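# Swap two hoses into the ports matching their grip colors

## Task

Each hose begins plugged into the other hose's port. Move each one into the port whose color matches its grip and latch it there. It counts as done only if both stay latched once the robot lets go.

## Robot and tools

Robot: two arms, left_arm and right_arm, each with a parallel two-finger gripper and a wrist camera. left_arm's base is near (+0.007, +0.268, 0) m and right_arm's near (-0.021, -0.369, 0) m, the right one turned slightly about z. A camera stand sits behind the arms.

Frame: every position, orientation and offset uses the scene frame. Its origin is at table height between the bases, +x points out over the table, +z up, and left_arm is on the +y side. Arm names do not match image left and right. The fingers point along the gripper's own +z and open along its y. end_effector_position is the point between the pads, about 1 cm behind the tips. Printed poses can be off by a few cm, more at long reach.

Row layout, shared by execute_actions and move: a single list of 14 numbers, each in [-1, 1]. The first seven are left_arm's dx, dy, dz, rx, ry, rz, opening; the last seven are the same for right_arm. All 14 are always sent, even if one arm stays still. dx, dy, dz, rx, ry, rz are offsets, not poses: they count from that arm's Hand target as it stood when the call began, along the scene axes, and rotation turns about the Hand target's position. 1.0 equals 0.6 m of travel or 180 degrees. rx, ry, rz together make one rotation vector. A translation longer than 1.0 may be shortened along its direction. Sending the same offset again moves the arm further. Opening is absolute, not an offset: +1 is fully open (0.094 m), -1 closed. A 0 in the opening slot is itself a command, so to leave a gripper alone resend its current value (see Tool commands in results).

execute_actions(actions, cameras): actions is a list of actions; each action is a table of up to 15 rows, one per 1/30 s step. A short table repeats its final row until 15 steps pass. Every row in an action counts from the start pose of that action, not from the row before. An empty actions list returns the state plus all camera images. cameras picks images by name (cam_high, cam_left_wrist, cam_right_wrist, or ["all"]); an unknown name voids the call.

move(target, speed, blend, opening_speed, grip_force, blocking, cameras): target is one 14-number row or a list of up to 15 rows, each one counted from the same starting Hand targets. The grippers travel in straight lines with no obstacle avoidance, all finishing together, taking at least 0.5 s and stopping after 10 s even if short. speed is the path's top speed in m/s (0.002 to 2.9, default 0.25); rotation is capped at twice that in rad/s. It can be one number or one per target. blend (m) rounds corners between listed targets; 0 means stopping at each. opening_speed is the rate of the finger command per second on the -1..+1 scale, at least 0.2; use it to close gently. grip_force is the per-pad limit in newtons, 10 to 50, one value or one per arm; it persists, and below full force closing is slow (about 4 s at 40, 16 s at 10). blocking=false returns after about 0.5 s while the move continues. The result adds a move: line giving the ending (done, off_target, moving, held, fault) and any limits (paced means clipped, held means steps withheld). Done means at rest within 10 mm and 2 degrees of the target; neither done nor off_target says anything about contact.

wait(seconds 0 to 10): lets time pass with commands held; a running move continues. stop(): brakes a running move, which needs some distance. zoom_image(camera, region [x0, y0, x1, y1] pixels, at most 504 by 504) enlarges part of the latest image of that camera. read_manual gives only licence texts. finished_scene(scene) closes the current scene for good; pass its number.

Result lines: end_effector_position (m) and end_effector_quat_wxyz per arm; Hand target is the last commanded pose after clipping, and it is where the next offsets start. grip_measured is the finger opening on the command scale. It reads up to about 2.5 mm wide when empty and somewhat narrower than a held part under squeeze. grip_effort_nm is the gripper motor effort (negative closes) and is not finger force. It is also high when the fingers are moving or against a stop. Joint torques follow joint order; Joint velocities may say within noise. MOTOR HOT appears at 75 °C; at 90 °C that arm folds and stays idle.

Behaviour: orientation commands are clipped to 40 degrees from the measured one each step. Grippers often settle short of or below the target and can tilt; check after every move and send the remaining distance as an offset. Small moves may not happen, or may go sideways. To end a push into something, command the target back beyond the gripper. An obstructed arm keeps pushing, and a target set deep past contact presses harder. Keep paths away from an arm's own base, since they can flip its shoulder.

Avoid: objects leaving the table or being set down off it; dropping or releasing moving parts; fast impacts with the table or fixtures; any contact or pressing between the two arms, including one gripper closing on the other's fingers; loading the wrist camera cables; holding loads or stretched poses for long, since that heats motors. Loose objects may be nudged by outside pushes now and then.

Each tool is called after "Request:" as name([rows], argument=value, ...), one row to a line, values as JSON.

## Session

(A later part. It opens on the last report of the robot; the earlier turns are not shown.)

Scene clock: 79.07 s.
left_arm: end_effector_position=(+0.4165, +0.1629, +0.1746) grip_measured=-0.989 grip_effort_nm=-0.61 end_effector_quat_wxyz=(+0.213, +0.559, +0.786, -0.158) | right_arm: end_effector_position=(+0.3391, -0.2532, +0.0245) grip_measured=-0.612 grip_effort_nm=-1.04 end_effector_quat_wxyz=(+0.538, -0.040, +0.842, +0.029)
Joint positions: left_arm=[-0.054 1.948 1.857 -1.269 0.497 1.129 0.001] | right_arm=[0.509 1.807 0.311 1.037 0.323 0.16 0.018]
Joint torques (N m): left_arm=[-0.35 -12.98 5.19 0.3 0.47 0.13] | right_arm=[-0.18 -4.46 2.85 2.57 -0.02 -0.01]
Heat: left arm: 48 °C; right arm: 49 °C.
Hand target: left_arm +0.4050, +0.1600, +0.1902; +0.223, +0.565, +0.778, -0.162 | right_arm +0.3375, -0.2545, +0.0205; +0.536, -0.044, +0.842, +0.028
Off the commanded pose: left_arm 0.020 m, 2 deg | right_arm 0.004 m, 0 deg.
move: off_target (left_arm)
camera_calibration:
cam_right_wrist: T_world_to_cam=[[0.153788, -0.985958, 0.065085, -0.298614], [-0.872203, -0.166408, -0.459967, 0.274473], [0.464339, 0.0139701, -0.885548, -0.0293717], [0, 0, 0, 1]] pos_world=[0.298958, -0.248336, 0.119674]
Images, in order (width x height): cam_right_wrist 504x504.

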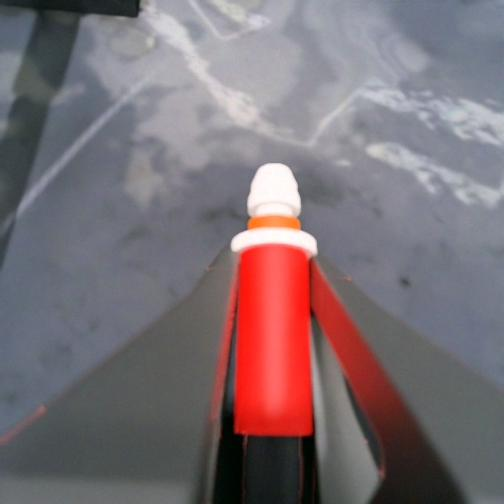

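Request:
move(target=[0,0,0,0,0,0,-1,0,0,-0.02,0,0,0,-0.75], speed=0.05, cameras=["cam_right_wrist"])

Scene clock: 80.20 s.
left_arm: end_effector_position=(+0.4165, +0.1629, +0.1746) grip_measured=-0.989 grip_effort_nm=-0.60 end_effector_quat_wxyz=(+0.213, +0.559, +0.786, -0.158) | right_arm: end_effector_position=(+0.3418, -0.2519, +0.0258) grip_measured=-0.612 grip_effort_nm=-1.05 end_effector_quat_wxyz=(+0.558, -0.037, +0.828, +0.036)
Joint positions: left_arm=[-0.054 1.948 1.857 -1.269 0.497 1.129 0.001] | right_arm=[0.509 1.873 0.299 1.168 0.323 0.156 0.018]
Joint torques (N m): left_arm=[-0.36 -12.98 5.19 0.29 0.47 0.12] | right_arm=[-0.06 -3.37 2.93 2.08 -0.01 0.04]
Heat: left arm: 48 °C; right arm: 49 °C.
Hand target: left_arm +0.4050, +0.1600, +0.1902; +0.223, +0.565, +0.778, -0.162 | right_arm +0.3375, -0.2545, +0.0085; +0.537, -0.044, +0.842, +0.028
Off the commanded pose: left_arm 0.020 m, 2 deg | right_arm 0.018 m, 3 deg.
move: off_target (left_arm, right_arm)
camera_calibration:
cam_right_wrist: T_world_to_cam=[[0.152819, -0.986797, 0.053646, -0.297431], [-0.849143, -0.158885, -0.503698, 0.272831], [0.505571, 0.0314216, -0.862213, -0.0397676], [0, 0, 0, 1]] pos_world=[0.297231, -0.248906, 0.119092]
Images, in order (width x height): cam_right_wrist 504x504.

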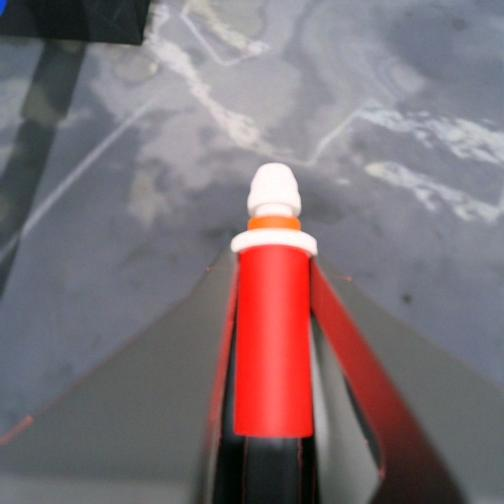

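Request:
move([
  [0,0,0,0,0,0,-1,0,0,0.012,0,0,0,-0.75],
  [0,0,0,0,0,0,-1,0,0,0.012,0,0,0,0.3],
], speed=0.05, opening_speed=1.0, cameras=["cam_right_wrist"])

Scene clock: 82.33 s.
left_arm: end_effector_position=(+0.4165, +0.1629, +0.1746) grip_measured=-0.989 grip_effort_nm=-0.60 end_effector_quat_wxyz=(+0.213, +0.559, +0.786, -0.158) | right_arm: end_effector_position=(+0.3411, -0.2526, +0.0246) grip_measured=+0.298 grip_effort_nm=0.11 end_effector_quat_wxyz=(+0.554, -0.038, +0.831, +0.034)
Joint positions: left_arm=[-0.054 1.948 1.857 -1.269 0.497 1.129 0.001] | right_arm=[0.508 1.867 0.299 1.153 0.322 0.154 0.061]
Joint torques (N m): left_arm=[-0.35 -12.98 5.19 0.29 0.47 0.12] | right_arm=[-0.03 -6.67 3.15 1.69 0 0.05]
Heat: left arm: 48 °C; right arm: 49 °C.
Hand target: left_arm +0.4050, +0.1600, +0.1902; +0.223, +0.565, +0.778, -0.162 | right_arm +0.3375, -0.2545, +0.0157; +0.536, -0.044, +0.842, +0.028
Off the commanded pose: left_arm 0.020 m, 2 deg | right_arm 0.010 m, 3 deg.
move: off_target (left_arm, right_arm); target 2's new opening was sent with right_arm's hand 0.011 m and 3 deg from that target
camera_calibration:
cam_right_wrist: T_world_to_cam=[[0.153309, -0.986512, 0.0573677, -0.298106], [-0.853054, -0.161425, -0.496226, 0.272029], [0.498794, 0.027138, -0.866296, -0.0390167], [0, 0, 0, 1]] pos_world=[0.297219, -0.249114, 0.11829]
Images, in order (width x height): cam_right_wrist 504x504.

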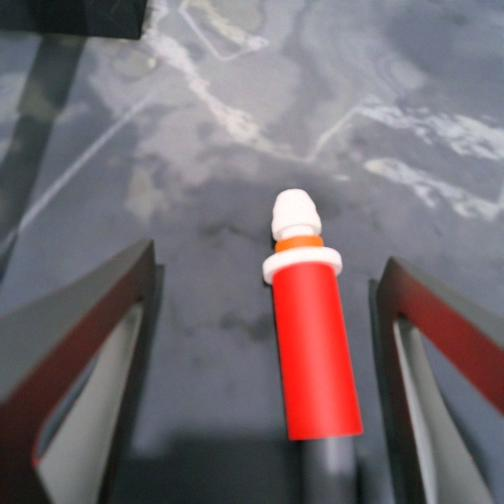

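Request:
move([
  [0,0,0,0,0,0,-1,-0.02,0.0,0.208,0,0,0,0.3],
  [0,0,0,0,0,0,-1,0.2275,0.1608,0.225,-0.0727,0.1715,0.1837,-1],
], speed=0.25, blend=[0.03,0], cameras=["cam_high","cam_right_wrist"])

Scene clock: 86.63 s.
left_arm: end_effector_position=(+0.4165, +0.1629, +0.1746) grip_measured=-0.989 grip_effort_nm=-0.60 end_effector_quat_wxyz=(+0.213, +0.559, +0.786, -0.158) | right_arm: end_effector_position=(+0.4659, -0.1598, +0.1463) grip_measured=-0.973 grip_effort_nm=-1.02 end_effector_quat_wxyz=(+0.250, -0.326, +0.907, +0.091)
Joint positions: left_arm=[-0.054 1.948 1.857 -1.269 0.497 1.129 0.001] | right_arm=[0.4 2.119 1.963 -0.902 -0.175 -0.296 0.001]
Joint torques (N m): left_arm=[-0.35 -12.98 5.19 0.29 0.47 0.12] | right_arm=[-0.14 -9.85 10.35 1.46 -0.23 -0.03]
Heat: left arm: 48 °C; right arm: 49 °C.
Hand target: left_arm +0.4050, +0.1600, +0.1902; +0.223, +0.565, +0.778, -0.162 | right_arm +0.4740, -0.1581, +0.1508; +0.259, -0.329, +0.903, +0.094
Off the commanded pose: left_arm 0.020 m, 2 deg | right_arm 0.009 m, 1 deg.
move: off_target (left_arm)
camera_calibration:
cam_right_wrist: T_world_to_cam=[[0.700748, -0.713009, 0.0238783, -0.439117], [-0.710206, -0.694043, 0.117948, 0.212358], [-0.0675255, -0.0996105, -0.992733, 0.263735], [0, 0, 0, 1]] pos_world=[0.476337, -0.139438, 0.247257]
Images, in order (width x height): cam_high 504x504, cam_right_wrist 504x504.

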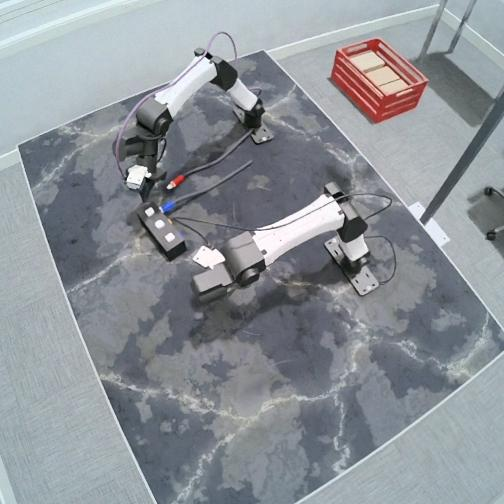

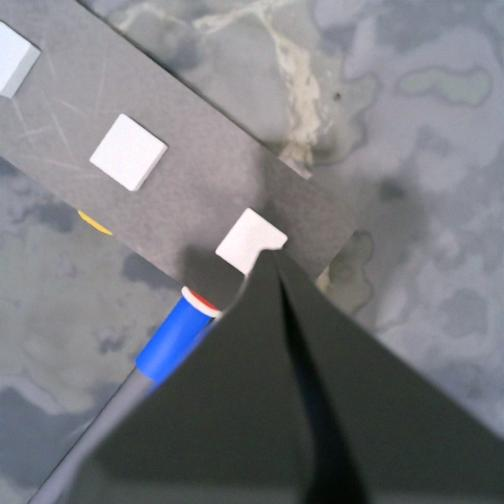

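Request:
move([
  [0,0,0,0,0,0,-1,0.002,0.01,-0.08,0,0,0,-1],
  [0,0,0,0,0,0,-1,-0.03,-0.017,-0.18,0,0,0,-1],
], speed=0.1, blend=[0.01,0], cameras=["cam_high","cam_right_wrist"])

Scene clock: 88.97 s.
left_arm: end_effector_position=(+0.4165, +0.1629, +0.1746) grip_measured=-0.989 grip_effort_nm=-0.60 end_effector_quat_wxyz=(+0.213, +0.559, +0.786, -0.158) | right_arm: end_effector_position=(+0.4796, -0.1534, +0.0948) grip_measured=-0.974 grip_effort_nm=-1.05 end_effector_quat_wxyz=(+0.335, -0.329, +0.876, +0.105)
Joint positions: left_arm=[-0.054 1.948 1.857 -1.269 0.497 1.129 0.001] | right_arm=[0.392 2.06 1.564 -0.383 -0.21 -0.302 0.001]
Joint torques (N m): left_arm=[-0.35 -13 5.2 0.29 0.47 0.12] | right_arm=[-0.1 -7.58 3.62 0.8 0.1 -0.04]
Heat: left arm: 48 °C; right arm: 49 °C.
Hand target: left_arm +0.4050, +0.1600, +0.1902; +0.223, +0.565, +0.778, -0.162 | right_arm +0.4559, -0.1683, +0.0427; +0.258, -0.329, +0.903, +0.094
Off the commanded pose: left_arm 0.020 m, 2 deg | right_arm 0.059 m, 9 deg.
move: off_target (left_arm, right_arm)
camera_calibration:
cam_right_wrist: T_world_to_cam=[[0.703908, -0.706088, 0.0771559, -0.448447], [-0.703989, -0.707972, -0.0563416, 0.244], [0.0944063, -0.0146576, -0.995426, 0.149764], [0, 0, 0, 1]] pos_world=[0.4733, -0.141702, 0.197427]
Images, in order (width x height): cam_high 504x504, cam_right_wrist 504x504.

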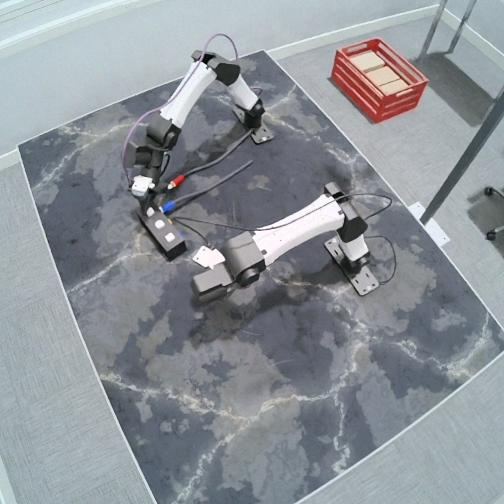

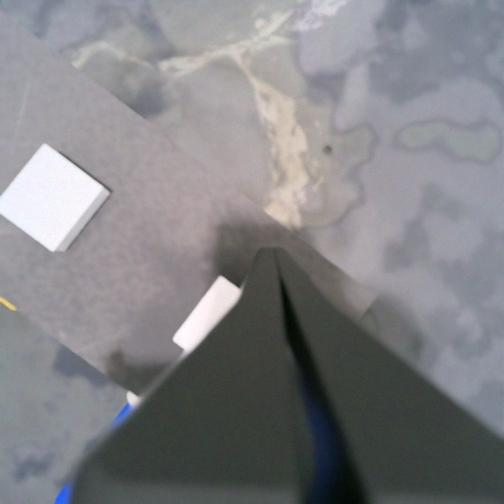

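Request:
move([
  [0,0,0,0,0,0,-1,0.0133,0.0255,0.15,0,0,0,-1],
  [0,0,0,0,0,0,-1,0.0133,0.0255,0.09,0,0,0,-1],
], speed=0.1, cameras=["cam_right_wrist"])

Scene clock: 91.83 s.
left_arm: end_effector_position=(+0.4165, +0.1629, +0.1746) grip_measured=-0.989 grip_effort_nm=-0.60 end_effector_quat_wxyz=(+0.213, +0.559, +0.786, -0.158) | right_arm: end_effector_position=(+0.4633, -0.1546, +0.1063) grip_measured=-0.974 grip_effort_nm=-1.04 end_effector_quat_wxyz=(+0.263, -0.332, +0.901, +0.095)
Joint positions: left_arm=[-0.054 1.948 1.857 -1.269 0.497 1.129 0.001] | right_arm=[0.409 2.094 1.753 -0.69 -0.182 -0.298 0.001]
Joint torques (N m): left_arm=[-0.34 -13 5.19 0.29 0.47 0.13] | right_arm=[0.68 -10.21 6 1.75 -0.05 0.16]
Heat: left arm: 48 °C; right arm: 50 °C.
Hand target: left_arm +0.4050, +0.1600, +0.1902; +0.223, +0.565, +0.778, -0.162 | right_arm +0.4639, -0.1530, +0.0968; +0.259, -0.329, +0.903, +0.094
Off the commanded pose: left_arm 0.020 m, 2 deg | right_arm 0.010 m, 1 deg.
move: off_target (left_arm)
camera_calibration:
cam_right_wrist: T_world_to_cam=[[0.709736, -0.70379, 0.0308949, -0.436135], [-0.703175, -0.705097, 0.0915563, 0.216691], [-0.0426524, -0.0867053, -0.995321, 0.215019], [0, 0, 0, 1]] pos_world=[0.471083, -0.135516, 0.207648]
Images, in order (width x height): cam_right_wrist 504x504.

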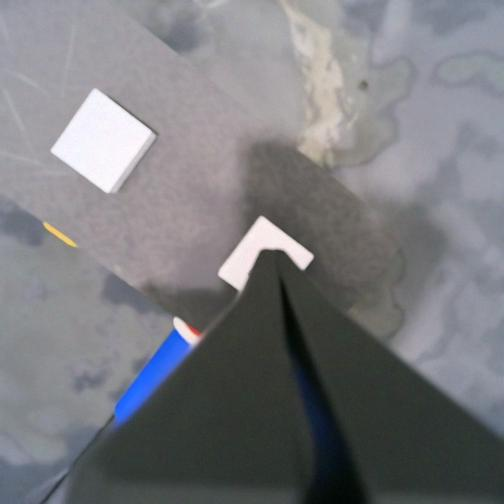

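Request:
move(target=[0,0,0,0,0,0,-1,-0.035,-0.03,-0.095,0,0,0,-1], speed=0.1, cameras=["cam_right_wrist"])

Scene clock: 93.27 s.
left_arm: end_effector_position=(+0.4165, +0.1629, +0.1746) grip_measured=-0.989 grip_effort_nm=-0.60 end_effector_quat_wxyz=(+0.213, +0.559, +0.786, -0.158) | right_arm: end_effector_position=(+0.4667, -0.1545, +0.0951) grip_measured=-0.974 grip_effort_nm=-1.04 end_effector_quat_wxyz=(+0.336, -0.330, +0.875, +0.109)
Joint positions: left_arm=[-0.054 1.948 1.857 -1.269 0.497 1.129 0.001] | right_arm=[0.396 2.012 1.492 -0.355 -0.215 -0.298 0.001]
Joint torques (N m): left_arm=[-0.35 -13 5.19 0.29 0.47 0.12] | right_arm=[-0.16 -6.98 3 0.89 0.17 -0.07]
Heat: left arm: 48 °C; right arm: 50 °C.
Hand target: left_arm +0.4050, +0.1600, +0.1902; +0.223, +0.565, +0.778, -0.162 | right_arm +0.4428, -0.1709, +0.0397; +0.258, -0.329, +0.903, +0.094
Off the commanded pose: left_arm 0.020 m, 2 deg | right_arm 0.062 m, 10 deg.
move: off_target (left_arm, right_arm)
camera_calibration:
cam_right_wrist: T_world_to_cam=[[0.707114, -0.70332, 0.0730113, -0.440921], [-0.700693, -0.71083, -0.0612319, 0.232576], [0.0949642, -0.00786057, -0.99545, 0.152082], [0, 0, 0, 1]] pos_world=[0.460303, -0.143591, 0.197823]
Images, in order (width x height): cam_right_wrist 504x504.

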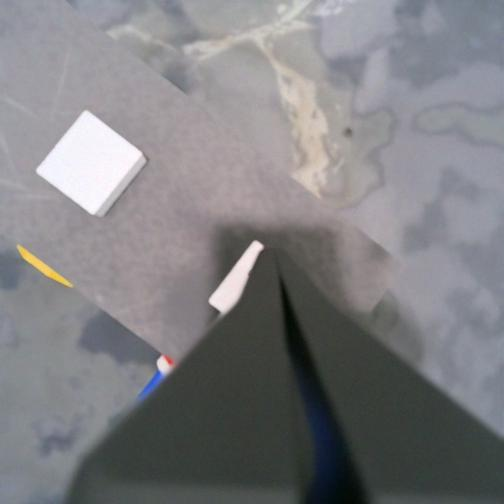

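Request:
move(target=[0,0,0,0,0,0,-1,-0.036,-0.03,-0.095,0,0,0,-1], speed=0.1, cameras=["cam_right_wrist","cam_high"])

Scene clock: 94.77 s.
left_arm: end_effector_position=(+0.4165, +0.1629, +0.1746) grip_measured=-0.989 grip_effort_nm=-0.60 end_effector_quat_wxyz=(+0.213, +0.559, +0.786, -0.158) | right_arm: end_effector_position=(+0.4667, -0.1573, +0.0908) grip_measured=-0.974 grip_effort_nm=-1.05 end_effector_quat_wxyz=(+0.416, -0.337, +0.836, +0.118)
Joint positions: left_arm=[-0.054 1.948 1.857 -1.269 0.497 1.129 0.001] | right_arm=[0.378 1.954 1.26 -0.01 -0.258 -0.32 0.001]
Joint torques (N m): left_arm=[-0.34 -12.98 5.18 0.3 0.47 0.12] | right_arm=[-0.47 -3.32 1.2 -0.2 0.47 -0.07]
Heat: left arm: 48 °C; right arm: 49 °C.
Hand target: left_arm +0.4050, +0.1600, +0.1902; +0.223, +0.565, +0.778, -0.162 | right_arm +0.4212, -0.1889, -0.0173; +0.258, -0.329, +0.903, +0.094
Off the commanded pose: left_arm 0.020 m, 2 deg | right_arm 0.121 m, 20 deg.
move: off_target (left_arm, right_arm)
camera_calibration:
cam_right_wrist: T_world_to_cam=[[0.709265, -0.691563, 0.136693, -0.44741], [-0.658231, -0.719107, -0.222749, 0.223916], [0.252342, 0.0680127, -0.965245, 0.0834197], [0, 0, 0, 1]] pos_world=[0.44367, -0.154066, 0.191555]
Images, in order (width x height): cam_high 504x504, cam_right_wrist 504x504.

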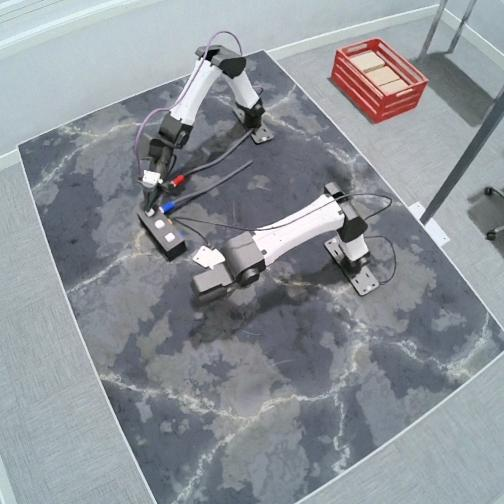

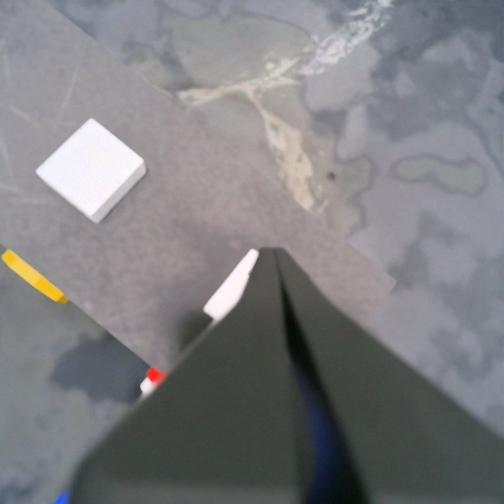

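Request:
move(target=[0,0,0,0,0,0,-1,-0.03,-0.025,-0.085,0,0,0,-1], speed=0.1, cameras=["cam_right_wrist"])

Scene clock: 96.40 s.
left_arm: end_effector_position=(+0.4165, +0.1629, +0.1746) grip_measured=-0.989 grip_effort_nm=-0.60 end_effector_quat_wxyz=(+0.213, +0.559, +0.786, -0.158) | right_arm: end_effector_position=(+0.4628, -0.1592, +0.0860) grip_measured=-0.974 grip_effort_nm=-1.05 end_effector_quat_wxyz=(+0.492, -0.342, +0.792, +0.118)
Joint positions: left_arm=[-0.054 1.948 1.857 -1.269 0.497 1.129 0.001] | right_arm=[0.368 1.941 1.06 0.347 -0.284 -0.337 0.001]
Joint torques (N m): left_arm=[-0.36 -12.98 5.19 0.29 0.47 0.12] | right_arm=[-1.42 -1.72 -0.72 -1.41 0.63 -0.06]
Heat: left arm: 48 °C; right arm: 49 °C.
Hand target: left_arm +0.4050, +0.1600, +0.1902; +0.223, +0.565, +0.778, -0.162 | right_arm +0.4034, -0.2039, -0.0682; +0.259, -0.329, +0.903, +0.094
Off the commanded pose: left_arm 0.020 m, 2 deg | right_arm 0.171 m, 30 deg.
move: off_target (left_arm, right_arm)
camera_calibration:
cam_right_wrist: T_world_to_cam=[[0.695031, -0.68665, 0.213175, -0.444527], [-0.594218, -0.715515, -0.367346, 0.202328], [0.404768, 0.128644, -0.905325, 0.0139846], [0, 0, 0, 1]] pos_world=[0.423526, -0.162265, 0.181747]
Images, in order (width x height): cam_right_wrist 504x504.

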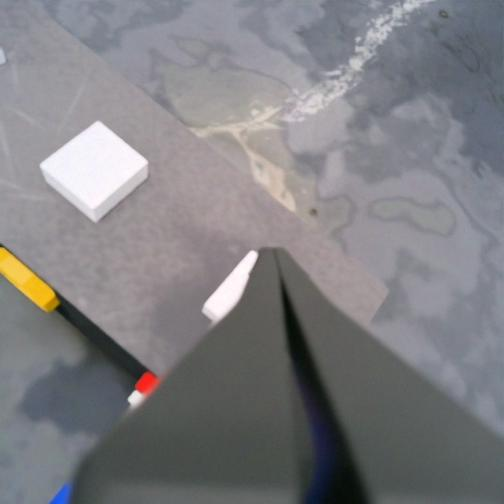

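Request:
move([
  [0,0,0,0,0,0,-1,0.1082,0.0887,0.3387,-0.0391,0.0541,-0.0445,-1],
  [0,0,0,0,0,0,-1,0.1082,0.0887,0.2787,-0.0391,0.0541,-0.0445,-1],
], speed=0.12, cameras=["cam_right_wrist"])

Scene clock: 100.80 s.
left_arm: end_effector_position=(+0.4165, +0.1629, +0.1746) grip_measured=-0.989 grip_effort_nm=-0.60 end_effector_quat_wxyz=(+0.213, +0.559, +0.786, -0.158) | right_arm: end_effector_position=(+0.4701, -0.1504, +0.0978) grip_measured=-0.974 grip_effort_nm=-1.04 end_effector_quat_wxyz=(+0.163, -0.275, +0.946, +0.050)
Joint positions: left_arm=[-0.054 1.948 1.857 -1.269 0.497 1.129 0.001] | right_arm=[0.451 2.347 2.224 -1.109 -0.06 -0.156 0.001]
Joint torques (N m): left_arm=[-0.35 -13 5.18 0.3 0.47 0.12] | right_arm=[0.54 -14.24 4.38 1.31 0.01 0.17]
Heat: left arm: 48 °C; right arm: 49 °C.
Hand target: left_arm +0.4050, +0.1600, +0.1902; +0.223, +0.565, +0.778, -0.162 | right_arm +0.4683, -0.1507, +0.0989; +0.166, -0.271, +0.947, +0.048
Off the commanded pose: left_arm 0.020 m, 2 deg | right_arm 0.002 m, 1 deg.
move: off_target (left_arm)
camera_calibration:
cam_right_wrist: T_world_to_cam=[[0.609451, -0.792811, 0.00447345, -0.401399], [-0.755104, -0.578727, 0.308047, 0.247387], [-0.241634, -0.191117, -0.951361, 0.280842], [0, 0, 0, 1]] pos_world=[0.499297, -0.121391, 0.192771]
Images, in order (width x height): cam_right_wrist 504x504.

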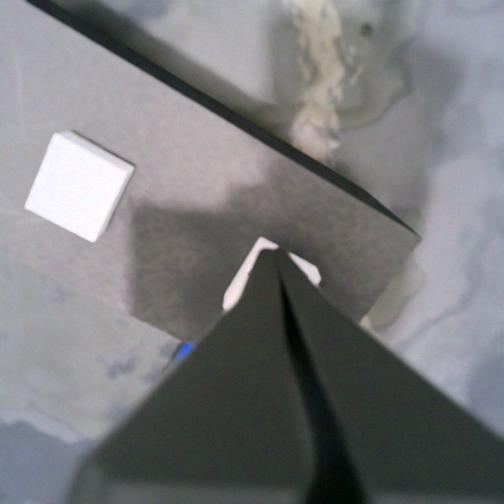

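Request:
move([
  [0,0,0,0,0,0,-1,-0.031,-0.0195,-0.0917,0,0,0,-1],
  [0,0,0,0,0,0,-1,-0.055,-0.034,-0.16,0,0,0,-1],
], speed=0.1, blend=[0.01,0], cameras=["cam_right_wrist"])

Scene clock: 102.63 s.
left_arm: end_effector_position=(+0.4165, +0.1629, +0.1746) grip_measured=-0.989 grip_effort_nm=-0.60 end_effector_quat_wxyz=(+0.213, +0.559, +0.786, -0.158) | right_arm: end_effector_position=(+0.4712, -0.1508, +0.0917) grip_measured=-0.974 grip_effort_nm=-1.04 end_effector_quat_wxyz=(+0.288, -0.270, +0.916, +0.069)
Joint positions: left_arm=[-0.054 1.948 1.857 -1.269 0.497 1.129 0.001] | right_arm=[0.446 2.091 1.667 -0.55 -0.071 -0.156 0.001]
Joint torques (N m): left_arm=[-0.36 -12.97 5.18 0.3 0.47 0.12] | right_arm=[-0.16 -3.82 1.46 0.51 0.08 0.05]
Heat: left arm: 48 °C; right arm: 49 °C.
Hand target: left_arm +0.4050, +0.1600, +0.1902; +0.223, +0.565, +0.778, -0.162 | right_arm +0.4353, -0.1711, +0.0029; +0.166, -0.271, +0.947, +0.048
Off the commanded pose: left_arm 0.020 m, 2 deg | right_arm 0.098 m, 15 deg.
move: off_target (left_arm, right_arm)
camera_calibration:
cam_right_wrist: T_world_to_cam=[[0.601666, -0.79646, 0.0604128, -0.404378], [-0.798661, -0.598766, 0.0601602, 0.290174], [-0.011742, -0.0844458, -0.996359, 0.18706], [0, 0, 0, 1]] pos_world=[0.477248, -0.132528, 0.193352]
Images, in order (width x height): cam_right_wrist 504x504.

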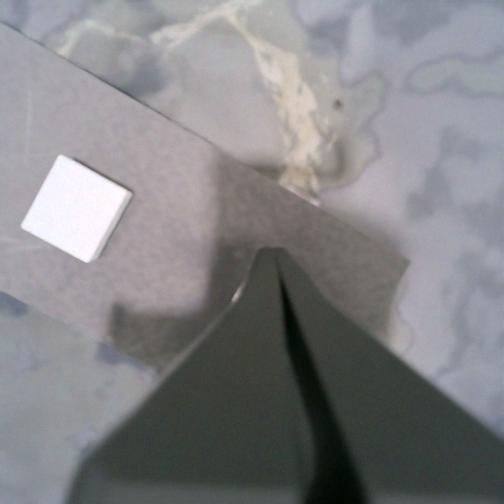

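Request:
move(target=[0,0,0,0,0,0,-1,-0.027,-0.017,-0.07,0,0,0,-1], speed=0.1, cameras=["cam_right_wrist","cam_high"])

Scene clock: 103.87 s.
left_arm: end_effector_position=(+0.4165, +0.1629, +0.1746) grip_measured=-0.989 grip_effort_nm=-0.60 end_effector_quat_wxyz=(+0.213, +0.559, +0.786, -0.158) | right_arm: end_effector_position=(+0.4874, -0.1469, +0.0848) grip_measured=-0.974 grip_effort_nm=-1.04 end_effector_quat_wxyz=(+0.364, -0.263, +0.890, +0.080)
Joint positions: left_arm=[-0.054 1.948 1.857 -1.269 0.497 1.129 0.001] | right_arm=[0.438 2.066 1.496 -0.239 -0.081 -0.156 0.001]
Joint torques (N m): left_arm=[-0.35 -12.98 5.22 0.29 0.47 0.12] | right_arm=[-0.02 -3.08 0.84 -0.86 0.12 -0.05]
Heat: left arm: 48 °C; right arm: 49 °C.
Hand target: left_arm +0.4050, +0.1600, +0.1902; +0.223, +0.565, +0.778, -0.162 | right_arm +0.4190, -0.1812, -0.0391; +0.166, -0.271, +0.947, +0.048
Off the commanded pose: left_arm 0.020 m, 2 deg | right_arm 0.146 m, 24 deg.
move: off_target (left_arm, right_arm)
camera_calibration:
cam_right_wrist: T_world_to_cam=[[0.58907, -0.802603, 0.0939399, -0.408199], [-0.79646, -0.596307, -0.100351, 0.318709], [0.136559, -0.0157057, -0.990507, 0.118021], [0, 0, 0, 1]] pos_world=[0.47818, -0.13572, 0.18723]
Images, in order (width x height): cam_high 504x504, cam_right_wrist 504x504.

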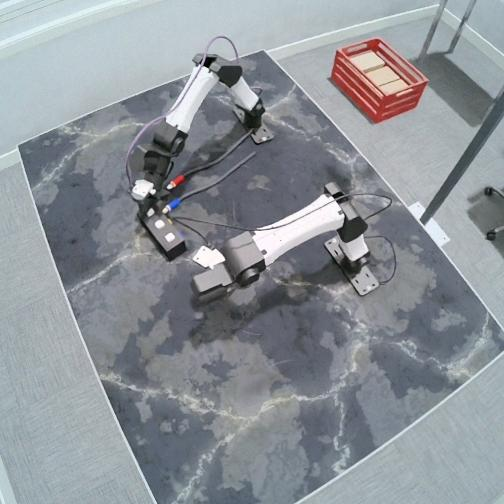

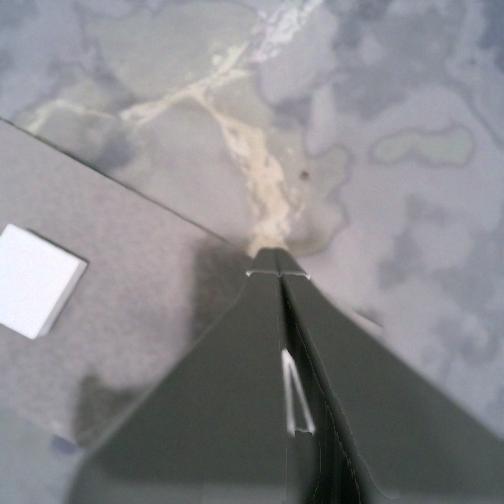

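Request:
zoom_image(camera="cam_high", region=[110, 140, 280, 260])

Scaled by 2.965 from the camera's 504x504 image, which has a finer 720x720 frame.

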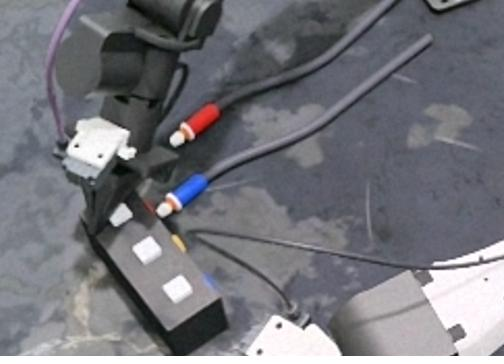

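Request:
move([
  [0,0,0,0,0,0,-1,0.035,0.035,0.332,0,0,0,-1],
  [0,0,0,0,0,0,-1,-0.115,0.002,0.265,0.0640,-0.1676,-0.1188,0.5],
], speed=0.2, blend=[0.02,0], cameras=["cam_high","cam_right_wrist"])

Scene clock: 109.03 s.
left_arm: end_effector_position=(+0.4165, +0.1629, +0.1746) grip_measured=-0.989 grip_effort_nm=-0.60 end_effector_quat_wxyz=(+0.213, +0.559, +0.786, -0.158) | right_arm: end_effector_position=(+0.3503, -0.1797, +0.1085) grip_measured=+0.498 grip_effort_nm=0.11 end_effector_quat_wxyz=(+0.420, -0.088, +0.903, +0.031)
Joint positions: left_arm=[-0.054 1.948 1.857 -1.269 0.497 1.129 0.001] | right_arm=[0.658 1.532 0.859 -0.078 0.329 0.268 0.07]
Joint torques (N m): left_arm=[-0.35 -13 5.22 0.29 0.47 0.13] | right_arm=[0.59 -9.29 5.68 2.23 0.25 0.18]
Heat: left arm: 49 °C; right arm: 50 °C.
Hand target: left_arm +0.4050, +0.1600, +0.1902; +0.223, +0.565, +0.778, -0.162 | right_arm +0.3500, -0.1799, +0.1200; +0.437, -0.079, +0.895, +0.038
Off the commanded pose: left_arm 0.020 m, 2 deg | right_arm 0.011 m, 3 deg.
move: off_target (left_arm, right_arm); target 2's new opening was sent with right_arm's hand 0.012 m and 3 deg from that target
camera_calibration:
cam_right_wrist: T_world_to_cam=[[0.25514, -0.964292, 0.0710199, -0.265597], [-0.942076, -0.264455, -0.206293, 0.314448], [0.217709, -0.0142724, -0.975909, 0.13001], [0, 0, 0, 1]] pos_world=[0.335694, -0.1711, 0.210609]
Images, in order (width x height): cam_high 504x504, cam_right_wrist 504x504.

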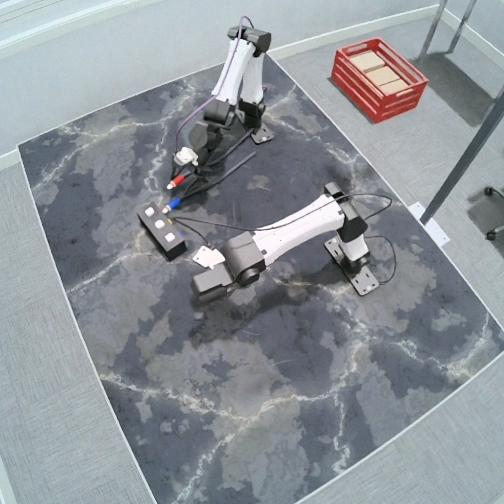

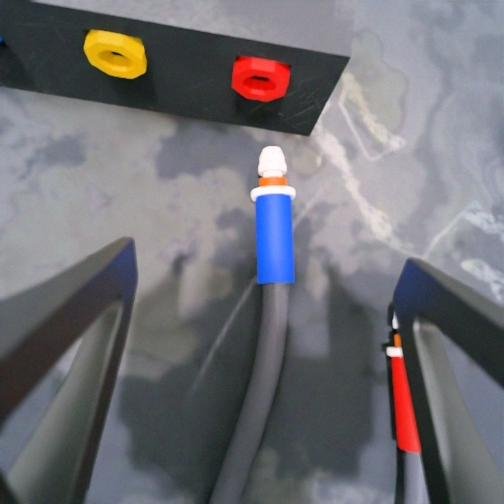

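Request:
move(target=[0,0,0,0,0,0,-1,0.053,-0.008,-0.083,0,0,0.0333,-0.15], speed=0.2, cameras=["cam_right_wrist"])

Scene clock: 111.20 s.
left_arm: end_effector_position=(+0.4165, +0.1629, +0.1746) grip_measured=-0.989 grip_effort_nm=-0.60 end_effector_quat_wxyz=(+0.213, +0.559, +0.786, -0.158) | right_arm: end_effector_position=(+0.3812, -0.1851, +0.0742) grip_measured=-0.148 grip_effort_nm=-0.14 end_effector_quat_wxyz=(+0.433, -0.121, +0.891, +0.060)
Joint positions: left_arm=[-0.054 1.948 1.857 -1.269 0.497 1.129 0.001] | right_arm=[0.55 1.67 0.802 0.19 0.178 0.143 0.04]
Joint torques (N m): left_arm=[-0.34 -13 5.2 0.29 0.47 0.12] | right_arm=[-0.01 -6.35 5.49 2.38 -0.02 -0.01]
Heat: left arm: 49 °C; right arm: 50 °C.
Hand target: left_arm +0.4050, +0.1600, +0.1902; +0.223, +0.565, +0.778, -0.162 | right_arm +0.3818, -0.1849, +0.0701; +0.434, -0.125, +0.890, +0.061
Off the commanded pose: left_arm 0.020 m, 2 deg | right_arm 0.004 m, 1 deg.
move: off_target (left_arm)
camera_calibration:
cam_right_wrist: T_world_to_cam=[[0.334518, -0.940853, 0.0537834, -0.3009], [-0.909276, -0.337234, -0.243905, 0.311923], [0.247617, 0.0326868, -0.968307, 0.0863756], [0, 0, 0, 1]] pos_world=[0.362893, -0.180735, 0.175901]
Images, in order (width x height): cam_right_wrist 504x504.

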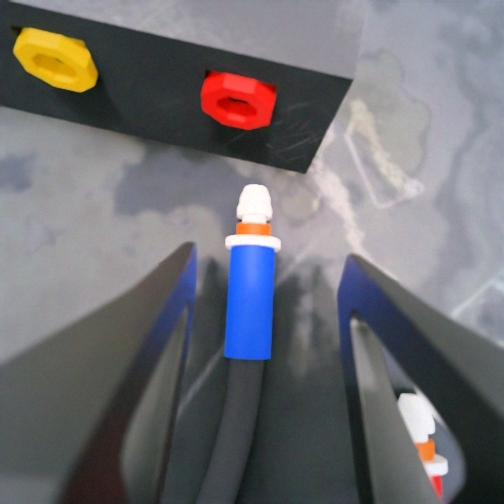

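Request:
move([
  [0,0,0,0,0,0,-1,0.008,0.0035,-0.095,0,0,0,-0.15],
  [0,0,0,0,0,0,-1,0.008,0.0035,-0.095,0,0,0,-0.75],
], speed=0.12, opening_speed=1.2, cameras=["cam_right_wrist"])

Scene clock: 113.27 s.
left_arm: end_effector_position=(+0.4165, +0.1629, +0.1746) grip_measured=-0.989 grip_effort_nm=-0.60 end_effector_quat_wxyz=(+0.213, +0.559, +0.786, -0.158) | right_arm: end_effector_position=(+0.3899, -0.1800, +0.0227) grip_measured=-0.645 grip_effort_nm=-1.04 end_effector_quat_wxyz=(+0.440, -0.121, +0.888, +0.063)
Joint positions: left_arm=[-0.054 1.948 1.857 -1.269 0.497 1.129 0.001] | right_arm=[0.55 1.861 0.749 0.45 0.176 0.142 0.017]
Joint torques (N m): left_arm=[-0.34 -13.01 5.19 0.29 0.47 0.12] | right_arm=[-0.13 -6.65 3.86 2.37 -0.03 -0.02]
Heat: left arm: 49 °C; right arm: 50 °C.
Hand target: left_arm +0.4050, +0.1600, +0.1902; +0.223, +0.565, +0.778, -0.162 | right_arm +0.3866, -0.1828, +0.0131; +0.434, -0.125, +0.890, +0.061
Off the commanded pose: left_arm 0.020 m, 2 deg | right_arm 0.010 m, 1 deg.
move: off_target (left_arm)
camera_calibration:
cam_right_wrist: T_world_to_cam=[[0.335672, -0.940614, 0.0506997, -0.296573], [-0.905078, -0.336972, -0.259391, 0.307718], [0.261071, 0.041183, -0.964441, 0.0304277], [0, 0, 0, 1]] pos_world=[0.370116, -0.176521, 0.124201]
Images, in order (width x height): cam_right_wrist 504x504.

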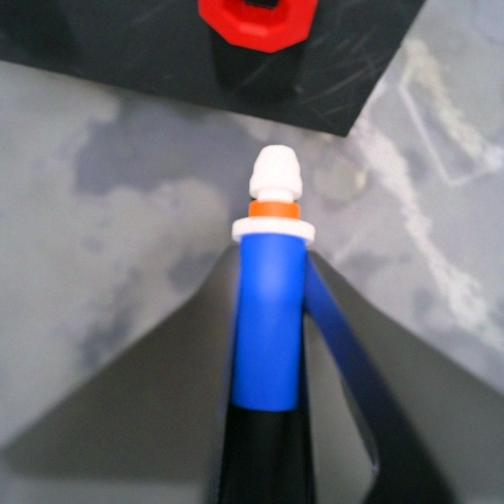

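Request:
move([
  [0,0,0,0,0,0,-1,0,0,0,0,0,0,-0.15],
  [0,0,0,0,0,0,-1,-0.002,-0.004,-0.018,0,0,0,-0.15],
], speed=0.08, opening_speed=1.2, cameras=["cam_right_wrist"])

Scene clock: 115.90 s.
left_arm: end_effector_position=(+0.4165, +0.1629, +0.1746) grip_measured=-0.989 grip_effort_nm=-0.60 end_effector_quat_wxyz=(+0.213, +0.559, +0.786, -0.158) | right_arm: end_effector_position=(+0.3936, -0.1805, +0.0219) grip_measured=-0.152 grip_effort_nm=0.11 end_effector_quat_wxyz=(+0.457, -0.116, +0.879, +0.068)
Joint positions: left_arm=[-0.054 1.948 1.857 -1.269 0.497 1.129 0.001] | right_arm=[0.545 1.884 0.729 0.532 0.175 0.142 0.04]
Joint torques (N m): left_arm=[-0.35 -13 5.22 0.29 0.47 0.13] | right_arm=[-0.16 -6.01 3.69 2.06 -0.05 -0.05]
Heat: left arm: 49 °C; right arm: 49 °C.
Hand target: left_arm +0.4050, +0.1600, +0.1902; +0.223, +0.565, +0.778, -0.162 | right_arm +0.3855, -0.1852, +0.0024; +0.434, -0.125, +0.890, +0.061
Off the commanded pose: left_arm 0.020 m, 2 deg | right_arm 0.022 m, 3 deg.
move: off_target (left_arm, right_arm)
camera_calibration:
cam_right_wrist: T_world_to_cam=[[0.329828, -0.942985, 0.0446512, -0.296203], [-0.896844, -0.327756, -0.297064, 0.309925], [0.294761, 0.0579347, -0.953813, 0.0182533], [0, 0, 0, 1]] pos_world=[0.37027, -0.178792, 0.122703]
Images, in order (width x height): cam_right_wrist 504x504.

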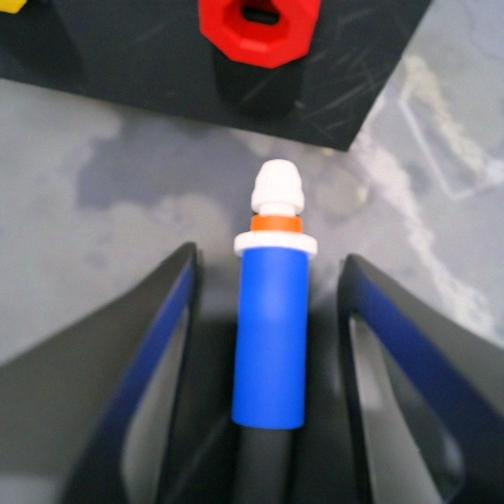

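Request:
move([
  [0,0,0,0,0,0,-1,-0.004,0.002,0.014,0,0,0,-0.15],
  [0,0,0,0,0,0,-1,-0.004,0.002,0.014,0,0,0,-0.8],
], speed=0.08, opening_speed=1.2, cameras=["cam_right_wrist"])

Scene clock: 118.00 s.
left_arm: end_effector_position=(+0.4165, +0.1629, +0.1746) grip_measured=-0.989 grip_effort_nm=-0.60 end_effector_quat_wxyz=(+0.213, +0.559, +0.786, -0.158) | right_arm: end_effector_position=(+0.3932, -0.1802, +0.0216) grip_measured=-0.645 grip_effort_nm=-1.05 end_effector_quat_wxyz=(+0.456, -0.117, +0.880, +0.069)
Joint positions: left_arm=[-0.054 1.948 1.857 -1.269 0.497 1.129 0.001] | right_arm=[0.545 1.884 0.729 0.532 0.173 0.142 0.017]
Joint torques (N m): left_arm=[-0.35 -13 5.19 0.29 0.47 0.12] | right_arm=[0.5 -8.58 3.97 1.66 0.01 -0.01]
Heat: left arm: 49 °C; right arm: 49 °C.
Hand target: left_arm +0.4050, +0.1600, +0.1902; +0.223, +0.565, +0.778, -0.162 | right_arm +0.3831, -0.1840, +0.0108; +0.434, -0.125, +0.890, +0.061
Off the commanded pose: left_arm 0.020 m, 2 deg | right_arm 0.015 m, 3 deg.
move: off_target (left_arm, right_arm); target 2's new opening was sent with right_arm's hand 0.015 m and 3 deg from that target
camera_calibration:
cam_right_wrist: T_world_to_cam=[[0.331963, -0.942302, 0.0432074, -0.296423], [-0.896655, -0.329443, -0.295764, 0.30919], [0.292934, 0.0594405, -0.954283, 0.0190166], [0, 0, 0, 1]] pos_world=[0.370068, -0.17859, 0.122402]
Images, in order (width x height): cam_right_wrist 504x504.

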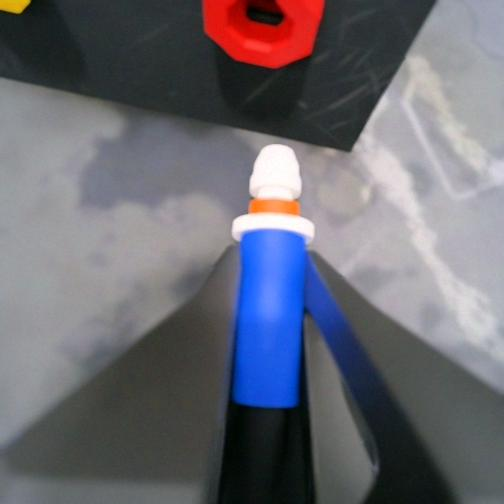

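Request:
move([
  [0,0,0,0,0,0,-1,-0.04,0,0.19,0,0,0,-0.8],
  [0,0,0,0,0,0,-1,-0.063,0.221,0.19,0,0,-0.0583,-0.8],
  [0,0,0,0,0,0,-1,-0.063,0.221,0.112,0,0,-0.0583,-0.8],
], speed=0.2, blend=[0.03,0.02,0], cameras=["cam_high","cam_right_wrist"])

Scene clock: 120.57 s.
left_arm: end_effector_position=(+0.4165, +0.1629, +0.1746) grip_measured=-0.989 grip_effort_nm=-0.60 end_effector_quat_wxyz=(+0.213, +0.559, +0.786, -0.158) | right_arm: end_effector_position=(+0.3426, -0.0493, +0.0808) grip_measured=-0.645 grip_effort_nm=-1.05 end_effector_quat_wxyz=(+0.432, -0.054, +0.900, +0.022)
Joint positions: left_arm=[-0.054 1.948 1.857 -1.269 0.497 1.129 0.001] | right_arm=[0.979 1.916 1.197 -0.146 0.606 0.578 0.017]
Joint torques (N m): left_arm=[-0.35 -12.97 5.19 0.29 0.47 0.12] | right_arm=[0.05 -8.9 5.67 2.01 0.43 0.22]
Heat: left arm: 49 °C; right arm: 49 °C.
Hand target: left_arm +0.4050, +0.1600, +0.1902; +0.223, +0.565, +0.778, -0.162 | right_arm +0.3452, -0.0513, +0.0779; +0.438, -0.043, +0.898, +0.021
Off the commanded pose: left_arm 0.020 m, 2 deg | right_arm 0.004 m, 1 deg.
move: off_target (left_arm)
camera_calibration:
cam_right_wrist: T_world_to_cam=[[0.185916, -0.980598, 0.0621504, -0.112249], [-0.952486, -0.195395, -0.233649, 0.34514], [0.24126, -0.0157582, -0.970333, 0.0978915], [0, 0, 0, 1]] pos_world=[0.325993, -0.0410897, 0.182605]
Images, in order (width x height): cam_high 504x504, cam_right_wrist 504x504.

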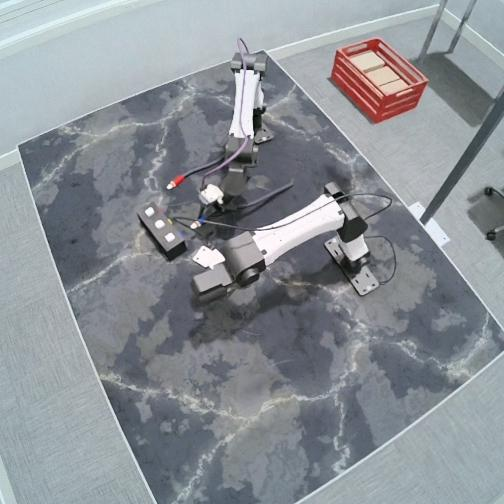

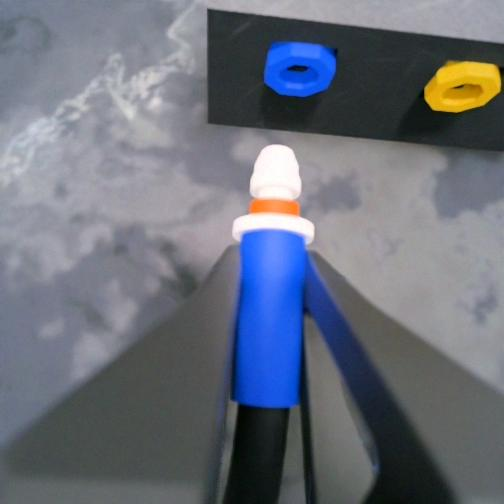

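Request:
move(target=[0,0,0,0,0,0,-1,0.02,-0.008,-0.037,0,0,0,-0.8], speed=0.1, cameras=["cam_right_wrist"])

Scene clock: 122.27 s.
left_arm: end_effector_position=(+0.4165, +0.1629, +0.1746) grip_measured=-0.989 grip_effort_nm=-0.60 end_effector_quat_wxyz=(+0.213, +0.559, +0.786, -0.158) | right_arm: end_effector_position=(+0.3560, -0.0555, +0.0620) grip_measured=-0.645 grip_effort_nm=-1.05 end_effector_quat_wxyz=(+0.438, -0.042, +0.898, +0.022)
Joint positions: left_arm=[-0.054 1.948 1.857 -1.269 0.497 1.129 0.001] | right_arm=[0.947 1.965 1.17 -0.047 0.601 0.568 0.017]
Joint torques (N m): left_arm=[-0.36 -12.98 5.19 0.29 0.47 0.13] | right_arm=[-0.08 -8.72 5.42 2.06 0.25 0.01]
Heat: left arm: 49 °C; right arm: 49 °C.
Hand target: left_arm +0.4050, +0.1600, +0.1902; +0.223, +0.565, +0.778, -0.162 | right_arm +0.3572, -0.0561, +0.0558; +0.438, -0.043, +0.898, +0.021
Off the commanded pose: left_arm 0.020 m, 2 deg | right_arm 0.006 m, 0 deg.
move: off_target (left_arm)
camera_calibration:
cam_right_wrist: T_world_to_cam=[[0.16344, -0.985135, 0.0528844, -0.111342], [-0.953916, -0.17148, -0.246248, 0.354965], [0.251657, -0.0102005, -0.967763, 0.072748], [0, 0, 0, 1]] pos_world=[0.338498, -0.0480759, 0.163701]
Images, in order (width x height): cam_right_wrist 504x504.

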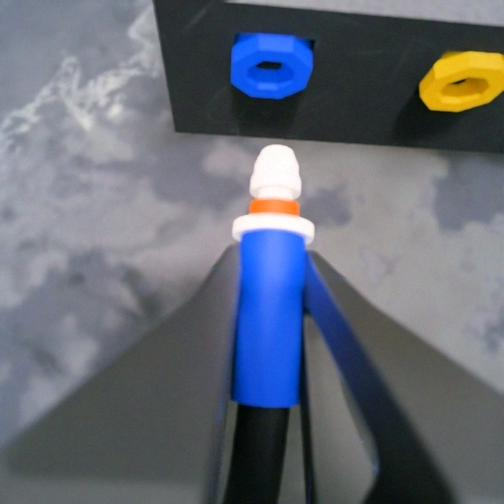

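Request:
move(target=[0,0,0,0,0,0,-1,0.04,0.008,-0.005,0,0,0.004,-0.8], speed=0.06, cameras=["cam_right_wrist"])

Scene clock: 123.63 s.
left_arm: end_effector_position=(+0.4165, +0.1629, +0.1746) grip_measured=-0.989 grip_effort_nm=-0.60 end_effector_quat_wxyz=(+0.213, +0.559, +0.786, -0.158) | right_arm: end_effector_position=(+0.3704, -0.0619, +0.0443) grip_measured=-0.645 grip_effort_nm=-1.05 end_effector_quat_wxyz=(+0.424, -0.054, +0.904, +0.010)
Joint positions: left_arm=[-0.054 1.948 1.857 -1.269 0.497 1.129 0.001] | right_arm=[0.905 2.02 1.192 -0.031 0.565 0.52 0.017]
Joint torques (N m): left_arm=[-0.38 -13 5.22 0.29 0.47 0.12] | right_arm=[-0.06 -8.7 9.44 2.04 0.21 -0.02]
Heat: left arm: 49 °C; right arm: 49 °C.
Hand target: left_arm +0.4050, +0.1600, +0.1902; +0.223, +0.565, +0.778, -0.162 | right_arm +0.3812, -0.0514, +0.0528; +0.438, -0.049, +0.897, +0.024
Off the commanded pose: left_arm 0.020 m, 2 deg | right_arm 0.017 m, 2 deg.
move: off_target (left_arm, right_arm)
camera_calibration:
cam_right_wrist: T_world_to_cam=[[0.176413, -0.981053, 0.0800781, -0.124877], [-0.95824, -0.189772, -0.213921, 0.36221], [0.225065, -0.0389955, -0.973563, 0.060223], [0, 0, 0, 1]] pos_world=[0.35556, -0.0514255, 0.146115]
Images, in order (width x height): cam_right_wrist 504x504.

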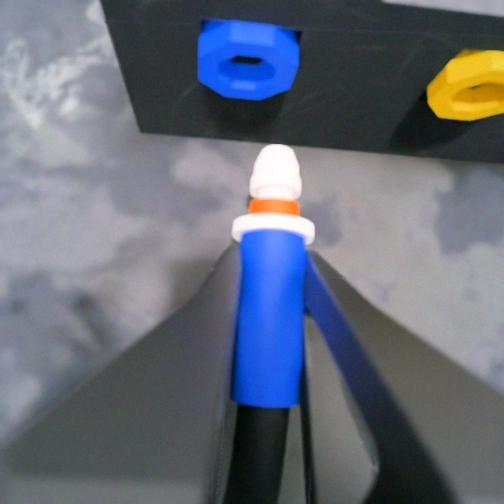

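Request:
move(target=[0,0,0,0,0,0,-1,0.01,0.018,0.028,0,0,0.004,-0.8], speed=0.06, cameras=["cam_right_wrist"])

Scene clock: 124.70 s.
left_arm: end_effector_position=(+0.4165, +0.1629, +0.1746) grip_measured=-0.989 grip_effort_nm=-0.60 end_effector_quat_wxyz=(+0.213, +0.559, +0.786, -0.158) | right_arm: end_effector_position=(+0.3795, -0.0499, +0.0627) grip_measured=-0.645 grip_effort_nm=-1.05 end_effector_quat_wxyz=(+0.430, -0.056, +0.901, +0.018)
Joint positions: left_arm=[-0.054 1.948 1.857 -1.269 0.497 1.129 0.001] | right_arm=[0.905 2.024 1.272 -0.085 0.558 0.511 0.017]
Joint torques (N m): left_arm=[-0.36 -13 5.22 0.29 0.47 0.12] | right_arm=[0.24 -9.01 9.84 1.87 0.22 0]
Heat: left arm: 49 °C; right arm: 49 °C.
Hand target: left_arm +0.4050, +0.1600, +0.1902; +0.223, +0.565, +0.778, -0.162 | right_arm +0.3872, -0.0405, +0.0695; +0.438, -0.055, +0.897, +0.026
Off the commanded pose: left_arm 0.020 m, 2 deg | right_arm 0.014 m, 1 deg.
move: off_target (left_arm, right_arm)
camera_calibration:
cam_right_wrist: T_world_to_cam=[[0.185762, -0.980165, 0.0690619, -0.118876], [-0.953867, -0.196756, -0.22677, 0.375993], [0.23586, -0.0237507, -0.971497, 0.0731196], [0, 0, 0, 1]] pos_world=[0.363484, -0.0408027, 0.164509]
Images, in order (width x height): cam_right_wrist 504x504.

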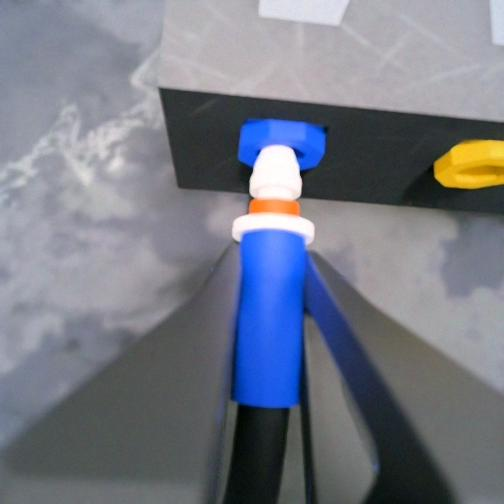

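Request:
move(target=[0,0,0,0,0,0,-1,0.02,0.001,-0.002,0,0,0,-0.8], speed=0.05, cameras=["cam_right_wrist"])

Scene clock: 125.73 s.
left_arm: end_effector_position=(+0.4165, +0.1629, +0.1746) grip_measured=-0.989 grip_effort_nm=-0.60 end_effector_quat_wxyz=(+0.213, +0.559, +0.786, -0.158) | right_arm: end_effector_position=(+0.3885, -0.0507, +0.0618) grip_measured=-0.645 grip_effort_nm=-1.05 end_effector_quat_wxyz=(+0.428, -0.057, +0.902, +0.013)
Joint positions: left_arm=[-0.054 1.948 1.857 -1.269 0.497 1.129 0.001] | right_arm=[0.889 2.047 1.307 -0.099 0.553 0.496 0.017]
Joint torques (N m): left_arm=[-0.35 -12.98 5.23 0.29 0.47 0.12] | right_arm=[-0.09 -8.77 10.07 2.01 0.12 -0.01]
Heat: left arm: 49 °C; right arm: 49 °C.
Hand target: left_arm +0.4050, +0.1600, +0.1902; +0.223, +0.565, +0.778, -0.162 | right_arm +0.3993, -0.0400, +0.0684; +0.438, -0.055, +0.897, +0.026
Off the commanded pose: left_arm 0.020 m, 2 deg | right_arm 0.017 m, 2 deg.
move: off_target (left_arm, right_arm)
camera_calibration:
cam_right_wrist: T_world_to_cam=[[0.183446, -0.979834, 0.0792042, -0.121065], [-0.955042, -0.196733, -0.221791, 0.38443], [0.232901, -0.0349565, -0.971872, 0.0707532], [0, 0, 0, 1]] pos_world=[0.372877, -0.0405205, 0.163615]
Images, in order (width x height): cam_right_wrist 504x504.

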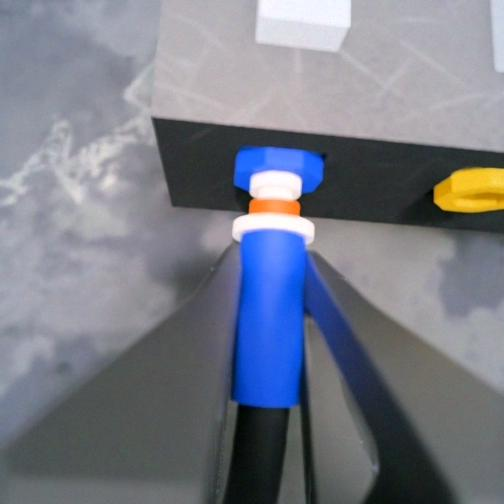

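Request:
move(target=[0,0,0,0,0,0,-1,0.055,0.01,0.0,0,0,0,-0.8], speed=0.06, cameras=["cam_right_wrist"])

Scene clock: 126.90 s.
left_arm: end_effector_position=(+0.4165, +0.1629, +0.1746) grip_measured=-0.989 grip_effort_nm=-0.60 end_effector_quat_wxyz=(+0.213, +0.559, +0.786, -0.158) | right_arm: end_effector_position=(+0.3928, -0.0510, +0.0600) grip_measured=-0.645 grip_effort_nm=-1.04 end_effector_quat_wxyz=(+0.401, -0.080, +0.912, -0.018)
Joint positions: left_arm=[-0.054 1.948 1.857 -1.269 0.497 1.129 0.001] | right_arm=[0.881 2.086 1.41 -0.24 0.548 0.464 0.017]
Joint torques (N m): left_arm=[-0.35 -12.98 5.18 0.29 0.47 0.12] | right_arm=[-3.26 -6.71 11.34 3.23 -0.11 -0.1]
Heat: left arm: 49 °C; right arm: 49 °C.
Hand target: left_arm +0.4050, +0.1600, +0.1902; +0.223, +0.565, +0.778, -0.162 | right_arm +0.4322, -0.0339, +0.0683; +0.438, -0.055, +0.897, +0.027
Off the commanded pose: left_arm 0.020 m, 2 deg | right_arm 0.044 m, 7 deg.
move: off_target (left_arm, right_arm)
camera_calibration:
cam_right_wrist: T_world_to_cam=[[0.204953, -0.967901, 0.145471, -0.133808], [-0.96169, -0.226785, -0.154017, 0.385018], [0.182064, -0.108332, -0.977301, 0.0845151], [0, 0, 0, 1]] pos_world=[0.382305, -0.0330412, 0.161361]
Images, in order (width x height): cam_right_wrist 504x504.

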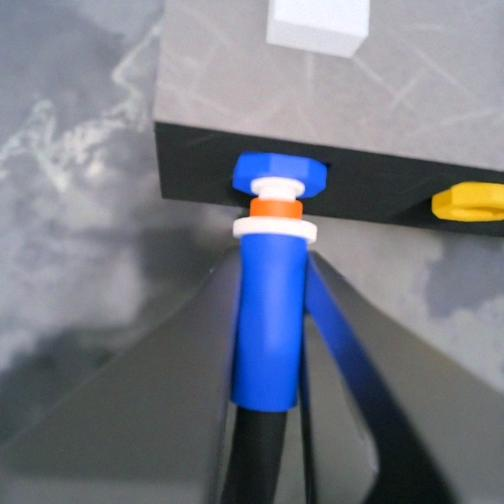

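Request:
zoom_image(camera="cam_right_wrist", region=[210, 130, 350, 260])

Scaled by 3.600 from the camera's 504x504 image, which has a finer 720x720 frame.

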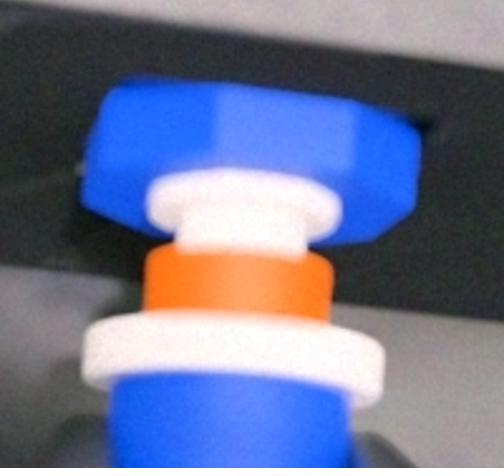

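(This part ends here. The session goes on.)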